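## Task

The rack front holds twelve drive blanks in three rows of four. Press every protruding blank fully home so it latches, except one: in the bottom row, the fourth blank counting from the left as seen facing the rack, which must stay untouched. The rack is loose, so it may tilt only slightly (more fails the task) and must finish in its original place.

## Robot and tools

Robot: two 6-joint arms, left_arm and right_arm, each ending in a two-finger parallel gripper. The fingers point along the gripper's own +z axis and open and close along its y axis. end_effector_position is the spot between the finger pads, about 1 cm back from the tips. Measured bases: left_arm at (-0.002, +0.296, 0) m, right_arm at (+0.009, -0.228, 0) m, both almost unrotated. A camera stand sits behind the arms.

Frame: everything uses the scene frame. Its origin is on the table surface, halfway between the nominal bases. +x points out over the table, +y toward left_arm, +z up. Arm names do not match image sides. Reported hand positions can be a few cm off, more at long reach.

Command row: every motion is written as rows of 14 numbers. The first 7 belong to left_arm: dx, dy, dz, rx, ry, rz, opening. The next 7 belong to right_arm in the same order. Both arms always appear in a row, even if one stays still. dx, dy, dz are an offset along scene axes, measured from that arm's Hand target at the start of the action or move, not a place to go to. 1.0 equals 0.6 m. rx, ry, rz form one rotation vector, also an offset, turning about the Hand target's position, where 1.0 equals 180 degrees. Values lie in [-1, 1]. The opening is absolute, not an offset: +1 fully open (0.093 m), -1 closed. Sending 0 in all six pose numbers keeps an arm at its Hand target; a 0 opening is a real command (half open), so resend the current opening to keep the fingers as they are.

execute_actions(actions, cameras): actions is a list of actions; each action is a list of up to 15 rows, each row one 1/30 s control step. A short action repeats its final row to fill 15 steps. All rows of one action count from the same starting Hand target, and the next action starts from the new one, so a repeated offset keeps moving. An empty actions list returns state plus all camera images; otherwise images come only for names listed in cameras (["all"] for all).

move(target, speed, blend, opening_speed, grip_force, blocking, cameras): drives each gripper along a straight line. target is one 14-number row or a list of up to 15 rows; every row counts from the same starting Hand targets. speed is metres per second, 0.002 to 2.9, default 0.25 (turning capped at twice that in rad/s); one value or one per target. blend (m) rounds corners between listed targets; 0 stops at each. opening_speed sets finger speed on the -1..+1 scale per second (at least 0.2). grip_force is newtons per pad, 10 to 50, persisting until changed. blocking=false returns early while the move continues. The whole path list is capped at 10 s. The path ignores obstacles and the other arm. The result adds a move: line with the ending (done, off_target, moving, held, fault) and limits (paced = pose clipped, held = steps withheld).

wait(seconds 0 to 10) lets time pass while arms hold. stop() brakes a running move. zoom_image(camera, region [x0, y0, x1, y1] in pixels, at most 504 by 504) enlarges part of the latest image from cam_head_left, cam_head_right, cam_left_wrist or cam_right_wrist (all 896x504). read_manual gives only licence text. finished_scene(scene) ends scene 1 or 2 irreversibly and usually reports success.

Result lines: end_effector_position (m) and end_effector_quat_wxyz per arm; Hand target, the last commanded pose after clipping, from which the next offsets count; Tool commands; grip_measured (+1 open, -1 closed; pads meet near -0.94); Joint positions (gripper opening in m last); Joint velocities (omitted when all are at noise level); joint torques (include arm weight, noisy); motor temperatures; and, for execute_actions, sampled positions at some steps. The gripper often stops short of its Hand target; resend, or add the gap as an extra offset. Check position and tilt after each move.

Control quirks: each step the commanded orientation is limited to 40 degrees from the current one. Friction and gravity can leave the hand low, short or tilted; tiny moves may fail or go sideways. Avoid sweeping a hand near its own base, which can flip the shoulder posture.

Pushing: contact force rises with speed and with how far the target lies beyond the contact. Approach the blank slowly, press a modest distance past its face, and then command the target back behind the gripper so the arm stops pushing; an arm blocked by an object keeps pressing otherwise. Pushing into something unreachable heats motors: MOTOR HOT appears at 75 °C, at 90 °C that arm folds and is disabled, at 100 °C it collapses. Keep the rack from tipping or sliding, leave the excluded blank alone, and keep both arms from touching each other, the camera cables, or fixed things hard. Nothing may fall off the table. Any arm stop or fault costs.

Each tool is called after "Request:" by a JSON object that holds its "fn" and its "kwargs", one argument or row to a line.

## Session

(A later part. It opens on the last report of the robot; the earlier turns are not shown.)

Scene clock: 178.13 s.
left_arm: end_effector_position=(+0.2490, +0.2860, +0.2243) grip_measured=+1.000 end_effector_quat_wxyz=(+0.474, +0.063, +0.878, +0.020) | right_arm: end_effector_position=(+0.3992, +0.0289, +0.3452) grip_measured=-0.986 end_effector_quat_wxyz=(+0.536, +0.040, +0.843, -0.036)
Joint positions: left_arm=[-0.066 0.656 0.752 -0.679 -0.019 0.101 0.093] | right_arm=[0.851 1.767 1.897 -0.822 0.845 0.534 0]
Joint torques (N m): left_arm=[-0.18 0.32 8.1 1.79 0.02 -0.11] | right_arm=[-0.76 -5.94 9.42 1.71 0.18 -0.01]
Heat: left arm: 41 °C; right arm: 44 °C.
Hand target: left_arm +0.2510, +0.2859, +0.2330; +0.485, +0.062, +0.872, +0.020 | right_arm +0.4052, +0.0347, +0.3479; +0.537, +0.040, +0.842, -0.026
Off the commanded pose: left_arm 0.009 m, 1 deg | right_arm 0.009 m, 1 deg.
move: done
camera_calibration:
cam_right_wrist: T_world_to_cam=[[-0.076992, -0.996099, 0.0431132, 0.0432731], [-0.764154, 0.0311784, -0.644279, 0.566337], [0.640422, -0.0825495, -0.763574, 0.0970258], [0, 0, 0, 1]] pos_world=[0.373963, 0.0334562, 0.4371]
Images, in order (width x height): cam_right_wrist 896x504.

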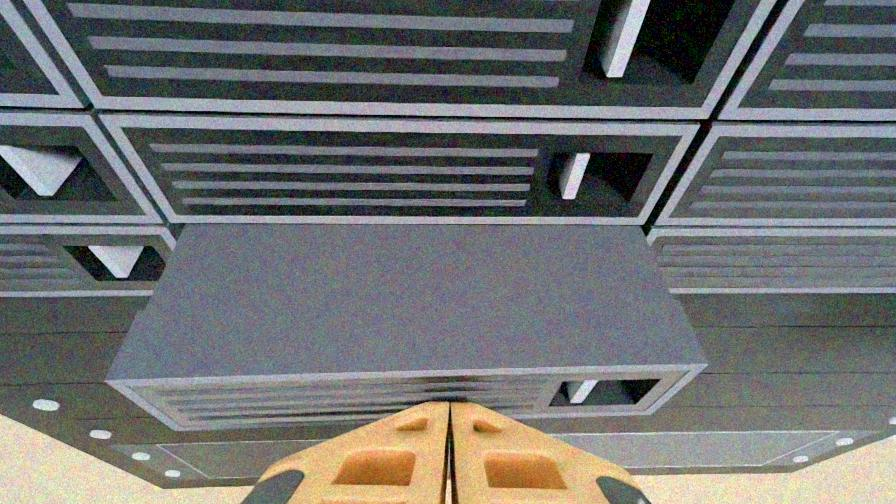

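Request:
{"fn": "move", "kwargs": {
  "target": [0,0,0,0,0,0,1, 0.04,-0.003,0.0,0,0,0,-1],
  "cameras": ["cam_right_wrist"],
  "speed": 0.03
}}

Scene clock: 182.53 s.
left_arm: end_effector_position=(+0.2490, +0.2860, +0.2243) grip_measured=+1.000 end_effector_quat_wxyz=(+0.474, +0.063, +0.878, +0.020) | right_arm: end_effector_position=(+0.4225, +0.0276, +0.3452) grip_measured=-0.986 end_effector_quat_wxyz=(+0.535, +0.040, +0.843, -0.037)
Joint positions: left_arm=[-0.066 0.656 0.752 -0.679 -0.019 0.101 0.093] | right_arm=[0.802 1.822 1.959 -0.799 0.805 0.49 0]
Joint torques (N m): left_arm=[-0.08 0.61 8.12 1.78 -0.02 -0.12] | right_arm=[-0.85 -6.27 9.37 1.79 0.17 0.02]
Heat: left arm: 41 °C; right arm: 44 °C.
Hand target: left_arm +0.2510, +0.2859, +0.2330; +0.485, +0.062, +0.872, +0.020 | right_arm +0.4293, +0.0328, +0.3478; +0.537, +0.040, +0.842, -0.027
Off the commanded pose: left_arm 0.009 m, 1 deg | right_arm 0.009 m, 1 deg.
move: done
camera_calibration:
cam_right_wrist: T_world_to_cam=[[-0.076517, -0.99612, 0.04348, 0.0434347], [-0.765697, 0.0307739, -0.642465, 0.584236], [0.638634, -0.0824519, -0.765081, 0.083311], [0, 0, 0, 1]] pos_world=[0.397466, 0.0321561, 0.437202]
Images, in order (width x height): cam_right_wrist 896x504.

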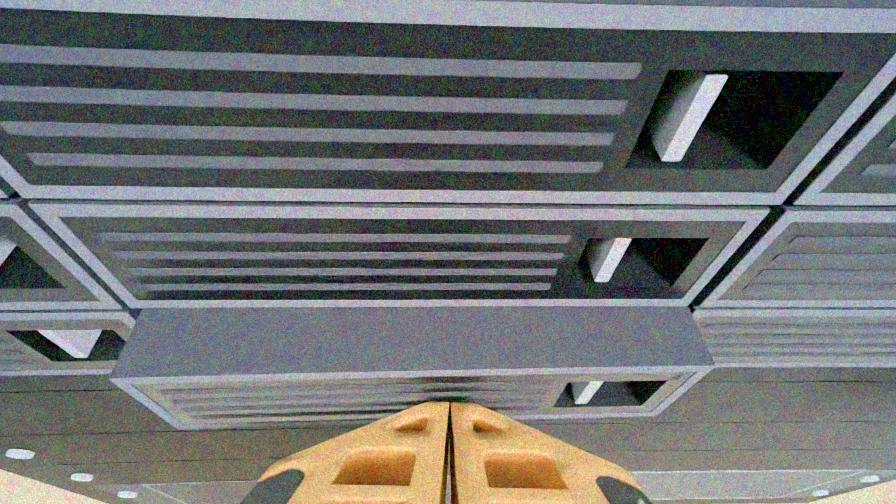

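Request:
{"fn": "move", "kwargs": {
  "target": [0,0,0,0,0,0,1, 0.03,-0.0025,0.0,0,0,0,-1],
  "cameras": ["cam_right_wrist","cam_head_right"],
  "speed": 0.03
}}

Scene clock: 190.77 s.
left_arm: end_effector_position=(+0.2490, +0.2860, +0.2243) grip_measured=+1.000 end_effector_quat_wxyz=(+0.474, +0.063, +0.878, +0.020) | right_arm: end_effector_position=(+0.4366, +0.0268, +0.3461) grip_measured=-0.986 end_effector_quat_wxyz=(+0.534, +0.037, +0.844, -0.038)
Joint positions: left_arm=[-0.066 0.656 0.752 -0.679 -0.019 0.101 0.093] | right_arm=[0.774 1.86 2.012 -0.798 0.78 0.461 0]
Joint torques (N m): left_arm=[-0.17 0.25 7.98 1.8 0.03 -0.09] | right_arm=[-1.55 -6.09 9.73 1.9 0.11 -0.02]
Heat: left arm: 41 °C; right arm: 45 °C.
Hand target: left_arm +0.2510, +0.2859, +0.2330; +0.485, +0.062, +0.872, +0.020 | right_arm +0.4473, +0.0313, +0.3479; +0.537, +0.040, +0.842, -0.027
Off the commanded pose: left_arm 0.009 m, 1 deg | right_arm 0.012 m, 1 deg.
move: off_target (right_arm)
camera_calibration:
cam_right_wrist: T_world_to_cam=[[-0.0730933, -0.996163, 0.0481398, 0.0406467], [-0.767608, 0.0253748, -0.640418, 0.595982], [0.636738, -0.0837627, -0.766517, 0.076298], [0, 0, 0, 1]] pos_world=[0.411869, 0.0317587, 0.438204]
Images, in order (width x height): cam_head_right 896x504, cam_right_wrist 896x504.

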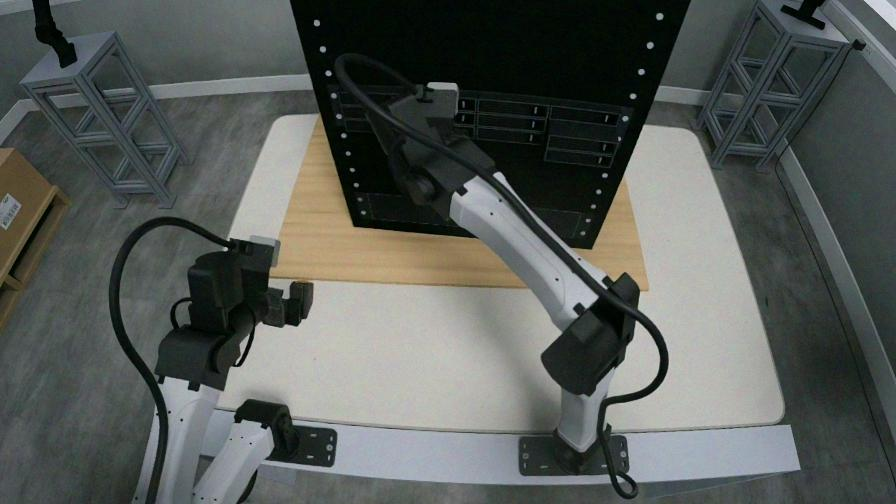

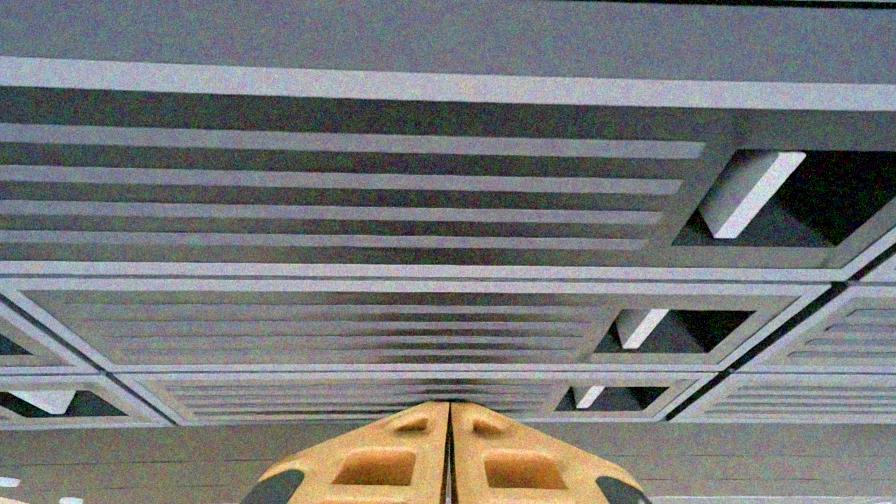

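Request:
{"fn": "move", "kwargs": {
  "target": [
    [0,0,0,0,0,0,1, -0.17,0.015,0.0,0,0,0,-1],
    [0,0,0,0,0,0,1, -0.195,-0.382,0.047,0,0,0,-1]
  ],
  "cameras": ["cam_right_wrist","cam_head_right","cam_head_left"],
  "speed": 0.12
}}

Scene clock: 200.50 s.
left_arm: end_effector_position=(+0.2490, +0.2860, +0.2243) grip_measured=+1.000 end_effector_quat_wxyz=(+0.474, +0.063, +0.878, +0.020) | right_arm: end_effector_position=(+0.3305, -0.1985, +0.3777) grip_measured=-0.986 end_effector_quat_wxyz=(+0.535, +0.045, +0.843, -0.031)
Joint positions: left_arm=[-0.066 0.656 0.752 -0.679 -0.019 0.101 0.093] | right_arm=[0.262 1.086 1.413 -0.794 0.34 0.163 0]
Joint torques (N m): left_arm=[-0.08 0.44 8.01 1.83 -0.03 -0.13] | right_arm=[-0.91 -2.63 5.33 2.07 -0.06 -0.03]
Heat: left arm: 41 °C; right arm: 44 °C.
Hand target: left_arm +0.2510, +0.2859, +0.2330; +0.485, +0.062, +0.872, +0.020 | right_arm +0.3303, -0.1980, +0.3761; +0.537, +0.040, +0.842, -0.027
Off the commanded pose: left_arm 0.009 m, 1 deg | right_arm 0.002 m, 1 deg.
move: done
camera_calibration:
cam_right_wrist: T_world_to_cam=[[-0.0797827, -0.996428, 0.0276692, -0.183312], [-0.76361, 0.0432521, -0.644228, 0.544069], [0.64073, -0.0725267, -0.764333, 0.149312], [0, 0, 0, 1]] pos_world=[0.305162, -0.19536, 0.4697]
Images, in order (width x height): cam_head_left 896x504, cam_head_right 896x504, cam_right_wrist 896x504.

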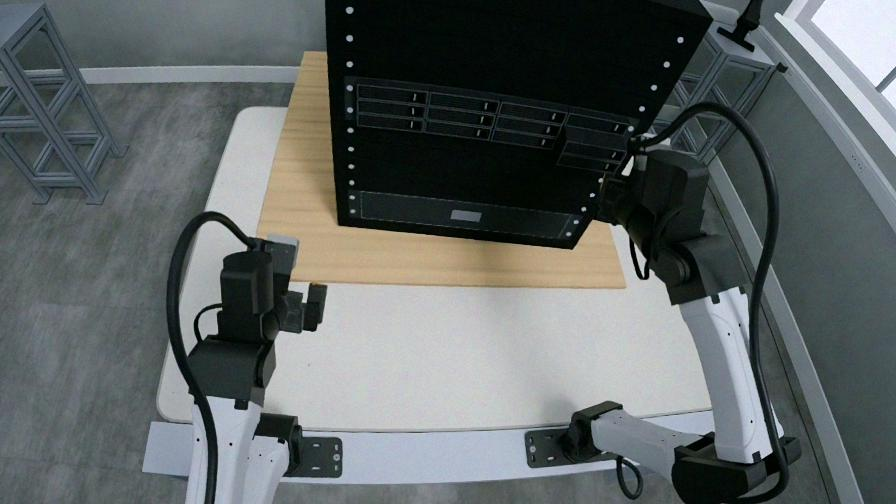

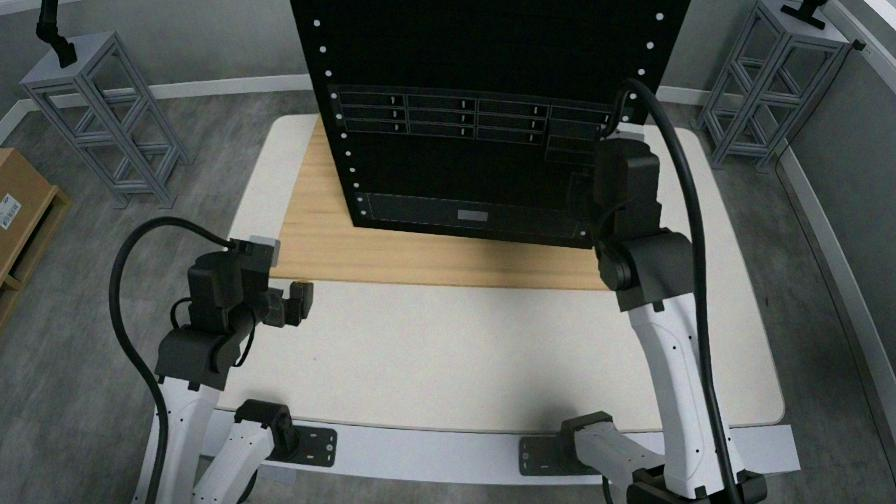

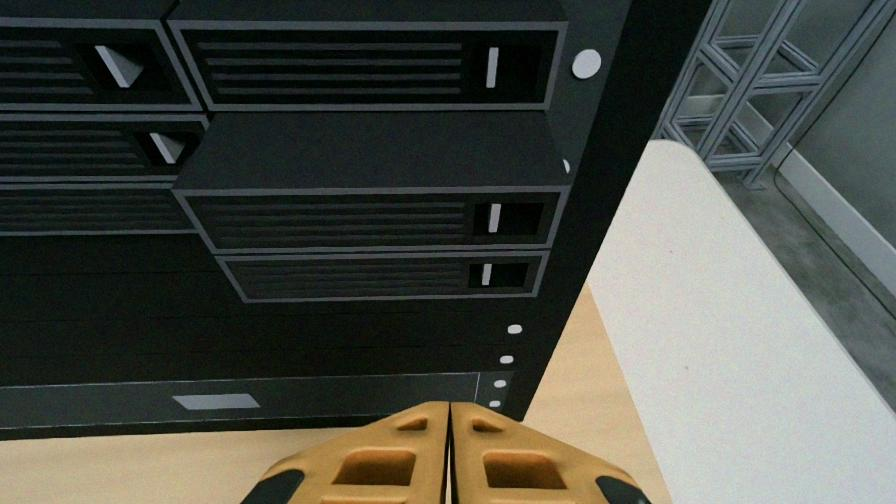

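Request:
{"fn": "move", "kwargs": {
  "target": [
    [0,0,0,0,0,0,1, 0.0,0.04,0.004,0,0,0,-1],
    [0,0,0,0,0,0,1, 0.065,0.036,0.004,0,0,0,-1]
  ],
  "cameras": ["cam_right_wrist"],
  "speed": 0.08
}}

Scene clock: 208.83 s.
left_arm: end_effector_position=(+0.2490, +0.2860, +0.2243) grip_measured=+1.000 end_effector_quat_wxyz=(+0.474, +0.063, +0.878, +0.020) | right_arm: end_effector_position=(+0.3649, -0.1782, +0.3674) grip_measured=-0.986 end_effector_quat_wxyz=(+0.526, +0.042, +0.849, -0.035)
Joint positions: left_arm=[-0.066 0.656 0.752 -0.679 -0.019 0.101 0.093] | right_arm=[0.312 1.215 1.456 -0.741 0.385 0.186 0]
Joint torques (N m): left_arm=[-0.14 0.34 8.17 1.81 -0.01 -0.11] | right_arm=[-0.81 -2.35 9.39 2.06 -0.02 -0.04]
Heat: left arm: 41 °C; right arm: 43 °C.
Hand target: left_arm +0.2510, +0.2859, +0.2330; +0.485, +0.062, +0.872, +0.020 | right_arm +0.3693, -0.1763, +0.3784; +0.537, +0.040, +0.842, -0.027
Off the commanded pose: left_arm 0.009 m, 1 deg | right_arm 0.012 m, 2 deg.
move: off_target (right_arm)
camera_calibration:
cam_right_wrist: T_world_to_cam=[[-0.079233, -0.996112, 0.0385068, -0.164109], [-0.778218, 0.0376685, -0.626863, 0.560776], [0.622976, -0.079635, -0.778177, 0.131165], [0, 0, 0, 1]] pos_world=[0.34169, -0.174149, 0.459919]
Images, in order (width x height): cam_right_wrist 896x504.

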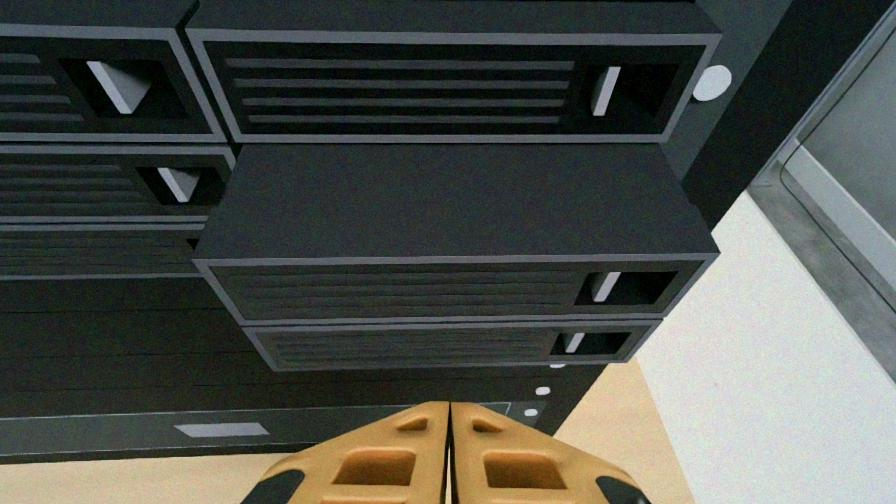

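Request:
{"fn": "move", "kwargs": {
  "target": [
    [0,0,0,0,0,0,1, -0.01,0.0,0.012,0,0,0,-1],
    [0,0,0,0,0,0,1, 0.012,-0.001,0.008,0,0,0,-1]
  ],
  "cameras": ["cam_right_wrist"],
  "speed": 0.08
}}

Scene clock: 216.43 s.
left_arm: end_effector_position=(+0.2490, +0.2860, +0.2243) grip_measured=+1.000 end_effector_quat_wxyz=(+0.474, +0.063, +0.878, +0.020) | right_arm: end_effector_position=(+0.3728, -0.1783, +0.3724) grip_measured=-0.986 end_effector_quat_wxyz=(+0.526, +0.043, +0.848, -0.035)
Joint positions: left_arm=[-0.066 0.656 0.752 -0.679 -0.019 0.101 0.093] | right_arm=[0.3 1.247 1.496 -0.746 0.374 0.18 0]
Joint torques (N m): left_arm=[-0.12 0.27 7.99 1.79 0 -0.12] | right_arm=[-0.85 -2.81 9.31 2.04 -0.07 -0.04]
Heat: left arm: 41 °C; right arm: 44 °C.
Hand target: left_arm +0.2510, +0.2859, +0.2330; +0.485, +0.062, +0.872, +0.020 | right_arm +0.3765, -0.1769, +0.3832; +0.537, +0.040, +0.842, -0.027
Off the commanded pose: left_arm 0.009 m, 1 deg | right_arm 0.012 m, 2 deg.
move: off_target (right_arm)
camera_calibration:
cam_right_wrist: T_world_to_cam=[[-0.0788124, -0.996188, 0.0373893, -0.163521], [-0.777594, 0.0379625, -0.62762, 0.570108], [0.623808, -0.0785379, -0.777622, 0.129745], [0, 0, 0, 1]] pos_world=[0.349489, -0.174351, 0.464818]
Images, in order (width x height): cam_right_wrist 896x504.

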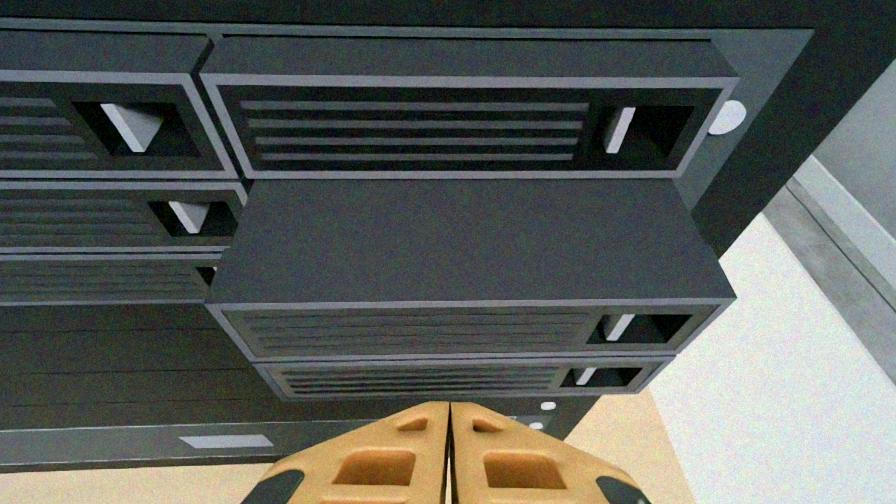

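Request:
{"fn": "move", "kwargs": {
  "target": [
    [0,0,0,0,0,0,1, -0.005,-0.003,0.017,0,0,0,-1],
    [0,0,0,0,0,0,1, 0.012,-0.004,0.013,0,0,0,-1]
  ],
  "cameras": ["cam_right_wrist"],
  "speed": 0.06
}}

Scene clock: 223.23 s.
left_arm: end_effector_position=(+0.2490, +0.2860, +0.2243) grip_measured=+1.000 end_effector_quat_wxyz=(+0.474, +0.063, +0.878, +0.020) | right_arm: end_effector_position=(+0.3803, -0.1807, +0.3812) grip_measured=-0.986 end_effector_quat_wxyz=(+0.528, +0.043, +0.848, -0.034)
Joint positions: left_arm=[-0.066 0.656 0.752 -0.679 -0.019 0.101 0.093] | right_arm=[0.28 1.282 1.554 -0.762 0.357 0.171 0]
Joint torques (N m): left_arm=[-0.32 0.43 8.12 1.8 0.01 -0.11] | right_arm=[-0.87 -3.06 9.17 2.08 -0.03 -0.04]
Motor temperatures (°C): left_arm=[24 28 42 39 27 27 29] | right_arm=[29 37 45 41 27 28 29]
Heat: left arm: 42 °C; right arm: 45 °C.
Hand target: left_arm +0.2510, +0.2859, +0.2330; +0.485, +0.062, +0.872, +0.020 | right_arm +0.3837, -0.1793, +0.3911; +0.537, +0.040, +0.842, -0.027
Off the commanded pose: left_arm 0.009 m, 1 deg | right_arm 0.010 m, 2 deg.
move: done
camera_calibration:
cam_right_wrist: T_world_to_cam=[[-0.0793101, -0.996216, 0.0355392, -0.164726], [-0.775543, 0.0392646, -0.630072, 0.581981], [0.626293, -0.0775333, -0.775723, 0.130293], [0, 0, 0, 1]] pos_world=[0.356685, -0.176852, 0.473615]
Images, in order (width x height): cam_right_wrist 896x504.

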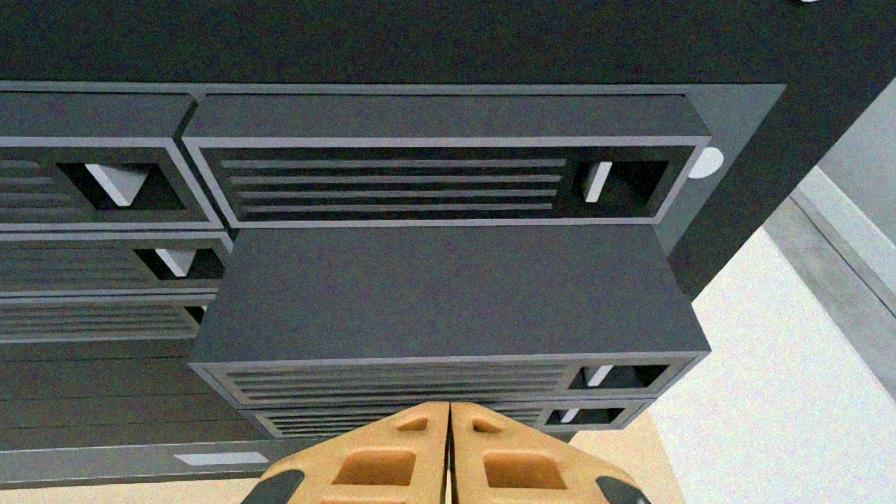

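Request:
{"fn": "move", "kwargs": {
  "target": [0,0,0,0,0,0,1, 0.03,-0.003,-0.003,0,0,0,-1],
  "cameras": ["cam_right_wrist"],
  "speed": 0.03
}}

Scene clock: 230.10 s.
left_arm: end_effector_position=(+0.2490, +0.2860, +0.2243) grip_measured=+1.000 end_effector_quat_wxyz=(+0.474, +0.063, +0.878, +0.020) | right_arm: end_effector_position=(+0.3961, -0.1827, +0.3789) grip_measured=-0.986 end_effector_quat_wxyz=(+0.526, +0.043, +0.849, -0.034)
Joint positions: left_arm=[-0.066 0.656 0.752 -0.679 -0.019 0.101 0.093] | right_arm=[0.254 1.331 1.58 -0.74 0.333 0.158 0]
Joint torques (N m): left_arm=[0.09 0.42 8.14 1.79 0.03 -0.13] | right_arm=[-0.88 -2.93 9.39 2.13 -0.04 -0.07]
Heat: left arm: 42 °C; right arm: 45 °C.
Hand target: left_arm +0.2510, +0.2859, +0.2330; +0.485, +0.062, +0.872, +0.020 | right_arm +0.4017, -0.1811, +0.3893; +0.537, +0.040, +0.842, -0.027
Off the commanded pose: left_arm 0.009 m, 1 deg | right_arm 0.012 m, 2 deg.
move: off_target (right_arm)
camera_calibration:
cam_right_wrist: T_world_to_cam=[[-0.0789563, -0.996213, 0.0364219, -0.165902], [-0.778259, 0.038768, -0.626746, 0.592599], [0.62296, -0.0778312, -0.778372, 0.120723], [0, 0, 0, 1]] pos_world=[0.37289, -0.178852, 0.471419]
Images, in order (width x height): cam_right_wrist 896x504.

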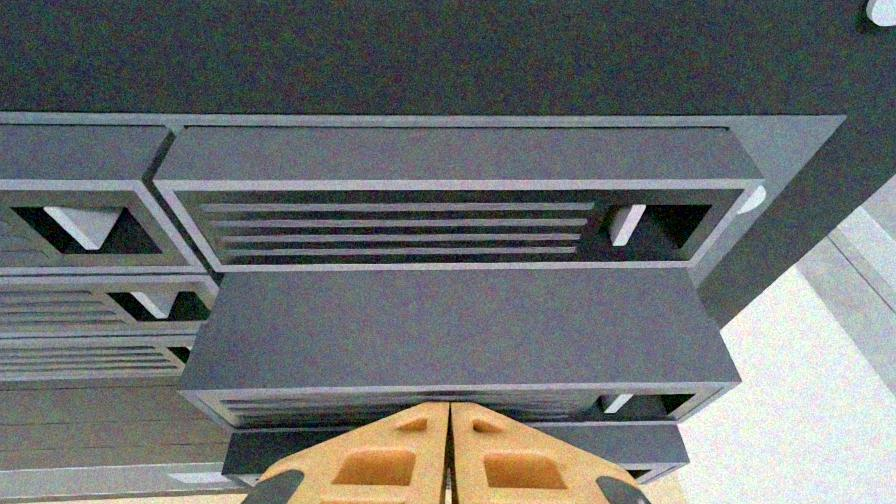

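Request:
{"fn": "move", "kwargs": {
  "target": [0,0,0,0,0,0,1, 0.028,-0.003,0.0,0,0,0,-1],
  "cameras": ["cam_right_wrist"],
  "speed": 0.03
}}

Scene clock: 234.50 s.
left_arm: end_effector_position=(+0.2490, +0.2860, +0.2243) grip_measured=+1.000 end_effector_quat_wxyz=(+0.474, +0.063, +0.878, +0.020) | right_arm: end_effector_position=(+0.4126, -0.1837, +0.3798) grip_measured=-0.986 end_effector_quat_wxyz=(+0.527, +0.043, +0.848, -0.033)
Joint positions: left_arm=[-0.066 0.656 0.752 -0.679 -0.019 0.101 0.093] | right_arm=[0.232 1.384 1.621 -0.721 0.312 0.148 0]
Joint torques (N m): left_arm=[-0.14 0.35 7.98 1.78 0.01 -0.12] | right_arm=[-0.98 -3.34 9.44 2.12 -0.09 -0.03]
Heat: left arm: 42 °C; right arm: 45 °C.
Hand target: left_arm +0.2510, +0.2859, +0.2330; +0.485, +0.062, +0.872, +0.020 | right_arm +0.4185, -0.1829, +0.3894; +0.537, +0.040, +0.842, -0.027
Off the commanded pose: left_arm 0.009 m, 1 deg | right_arm 0.011 m, 2 deg.
move: off_target (right_arm)
camera_calibration:
cam_right_wrist: T_world_to_cam=[[-0.0770407, -0.996443, 0.034146, -0.165656], [-0.777078, 0.0385525, -0.628222, 0.606032], [0.624671, -0.0749327, -0.777285, 0.110433], [0, 0, 0, 1]] pos_world=[0.389188, -0.180156, 0.472217]
Images, in order (width x height): cam_right_wrist 896x504.

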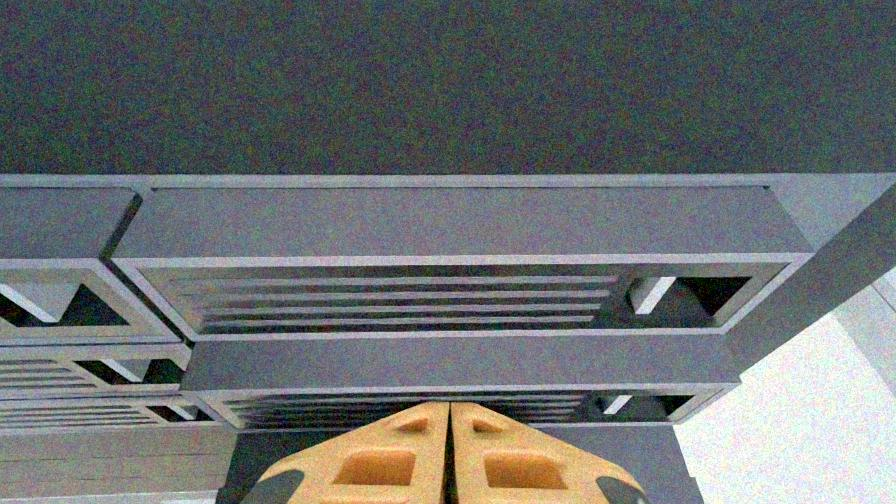

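Request:
{"fn": "move", "kwargs": {
  "target": [0,0,0,0,0,0,1, 0.02,-0.002,0.0,0,0,0,-1],
  "cameras": ["cam_right_wrist"],
  "speed": 0.03
}}

Scene clock: 238.90 s.
left_arm: end_effector_position=(+0.2490, +0.2860, +0.2243) grip_measured=+1.000 end_effector_quat_wxyz=(+0.474, +0.063, +0.878, +0.020) | right_arm: end_effector_position=(+0.4230, -0.1839, +0.3803) grip_measured=-0.986 end_effector_quat_wxyz=(+0.526, +0.041, +0.849, -0.031)
Joint positions: left_arm=[-0.066 0.656 0.752 -0.679 -0.019 0.101 0.093] | right_arm=[0.22 1.42 1.653 -0.716 0.296 0.142 0]
Joint torques (N m): left_arm=[-0.18 0.42 8.01 1.8 0 -0.11] | right_arm=[-1.05 -3.33 9.59 2.16 -0.04 -0.02]
Heat: left arm: 42 °C; right arm: 45 °C.
Hand target: left_arm +0.2510, +0.2859, +0.2330; +0.485, +0.062, +0.872, +0.020 | right_arm +0.4305, -0.1841, +0.3892; +0.537, +0.040, +0.842, -0.027
Off the commanded pose: left_arm 0.009 m, 1 deg | right_arm 0.012 m, 2 deg.
move: off_target (right_arm)
camera_calibration:
cam_right_wrist: T_world_to_cam=[[-0.0728097, -0.996804, 0.0328661, -0.166422], [-0.777944, 0.0361407, -0.627293, 0.614057], [0.6241, -0.071241, -0.77809, 0.105586], [0, 0, 0, 1]] pos_world=[0.399689, -0.180561, 0.472818]
Images, in order (width x height): cam_right_wrist 896x504.

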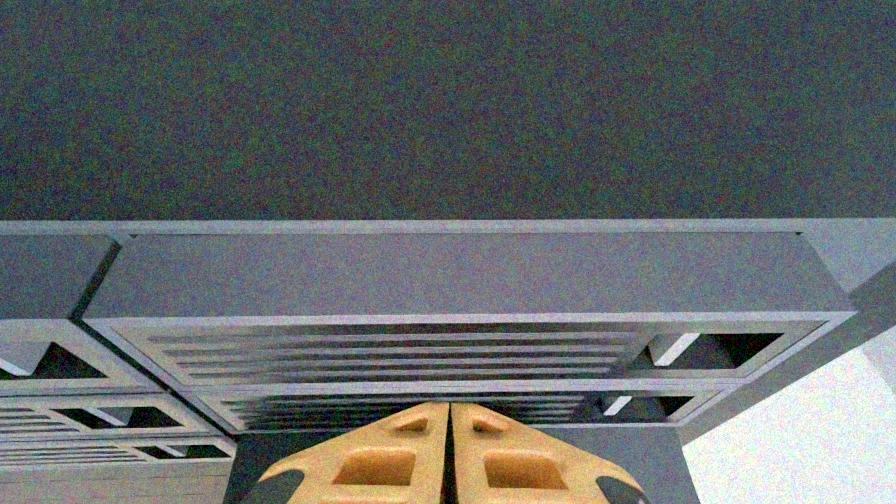

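Overtravel slightly to latch.

Request:
{"fn": "move", "kwargs": {
  "target": [0,0,0,0,0,0,1, 0.01,-0.001,0.0,0,0,0,-1],
  "speed": 0.03
}}

Request:
{"fn": "move", "kwargs": {
  "target": [
    [0,0,0,0,0,0,1, -0.06,0.006,0.02,0,0,0,-1],
    [0,0,0,0,0,0,1, -0.22,0.1,0.02,0,0,0,-1]
  ],
  "cameras": ["cam_right_wrist","cam_head_right","cam_head_left"],
  "speed": 0.12
}}

Scene clock: 245.37 s.
left_arm: end_effector_position=(+0.2490, +0.2860, +0.2243) grip_measured=+1.000 end_effector_quat_wxyz=(+0.474, +0.063, +0.878, +0.020) | right_arm: end_effector_position=(+0.4232, -0.1840, +0.3803) grip_measured=-0.986 end_effector_quat_wxyz=(+0.522, +0.038, +0.852, -0.030)
Joint positions: left_arm=[-0.066 0.656 0.752 -0.679 -0.019 0.101 0.093] | right_arm=[0.217 1.428 1.669 -0.734 0.288 0.138 0]
Joint torques (N m): left_arm=[0.06 0.46 7.91 1.79 -0.01 -0.13] | right_arm=[-1.39 -2.41 9.36 2.36 -0.05 -0.02]
Heat: left arm: 42 °C; right arm: 46 °C.
Hand target: left_arm +0.2510, +0.2859, +0.2330; +0.485, +0.062, +0.872, +0.020 | right_arm +0.4364, -0.1846, +0.3894; +0.537, +0.040, +0.842, -0.026
Off the commanded pose: left_arm 0.009 m, 1 deg | right_arm 0.016 m, 2 deg.
move: off_target (right_arm)

Scene clock: 247.93 s.
left_arm: end_effector_position=(+0.2490, +0.2860, +0.2243) grip_measured=+1.000 end_effector_quat_wxyz=(+0.474, +0.063, +0.878, +0.020) | right_arm: end_effector_position=(+0.3078, -0.1221, +0.4026) grip_measured=-0.986 end_effector_quat_wxyz=(+0.539, +0.035, +0.841, -0.023)
Joint positions: left_arm=[-0.066 0.656 0.752 -0.679 -0.019 0.101 0.093] | right_arm=[0.679 1.204 1.616 -0.981 0.683 0.382 0]
Joint torques (N m): left_arm=[-0.05 0.47 8.24 1.8 0.02 -0.11] | right_arm=[0.32 -2.88 5.89 1.64 0.43 0.2]
Heat: left arm: 42 °C; right arm: 46 °C.
Hand target: left_arm +0.2510, +0.2859, +0.2330; +0.485, +0.062, +0.872, +0.020 | right_arm +0.3045, -0.1246, +0.4014; +0.537, +0.040, +0.842, -0.026
Off the commanded pose: left_arm 0.009 m, 1 deg | right_arm 0.004 m, 1 deg.
move: done
camera_calibration:
cam_right_wrist: T_world_to_cam=[[-0.0548855, -0.998158, 0.0258318, -0.116769], [-0.759885, 0.0249729, -0.649578, 0.538236], [0.647736, -0.0552816, -0.759856, 0.18655], [0, 0, 0, 1]] pos_world=[0.281753, -0.119683, 0.494394]
Images, in order (width x height): cam_head_left 896x504, cam_head_right 896x504, cam_right_wrist 896x504.

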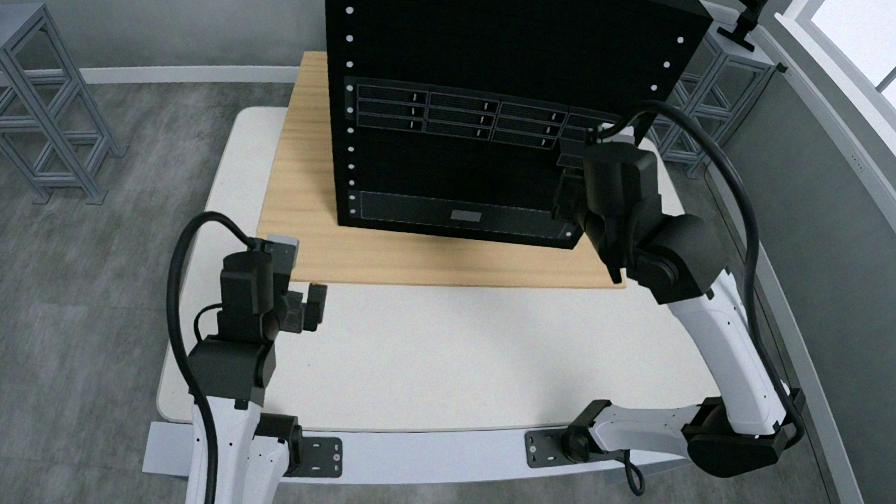

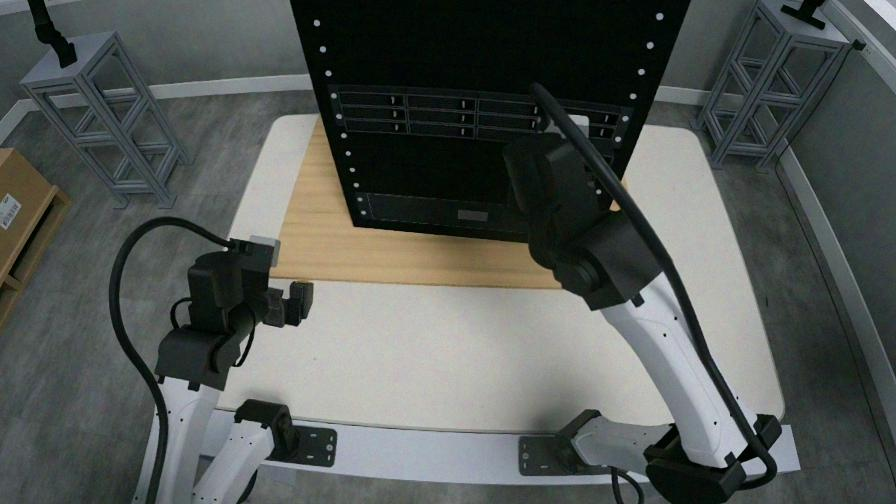

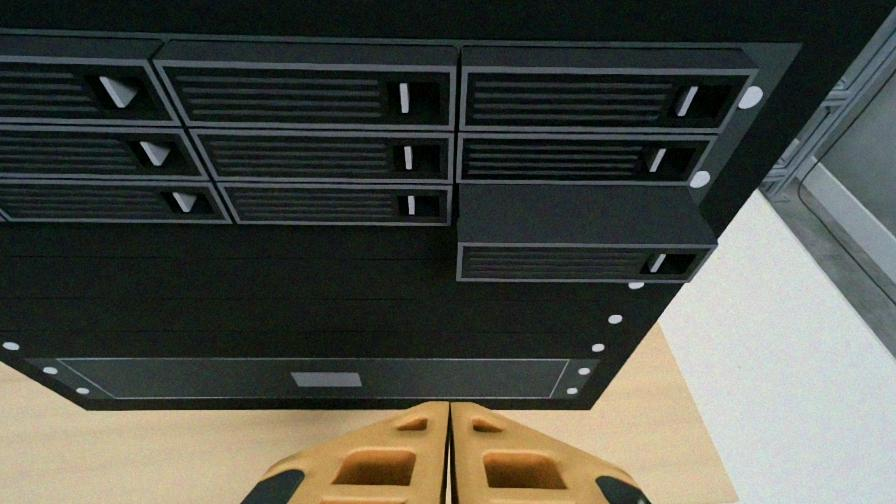

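Request:
{"fn": "finished_scene", "kwargs": {
  "scene": 1
}}

The scene is finished: the task was done.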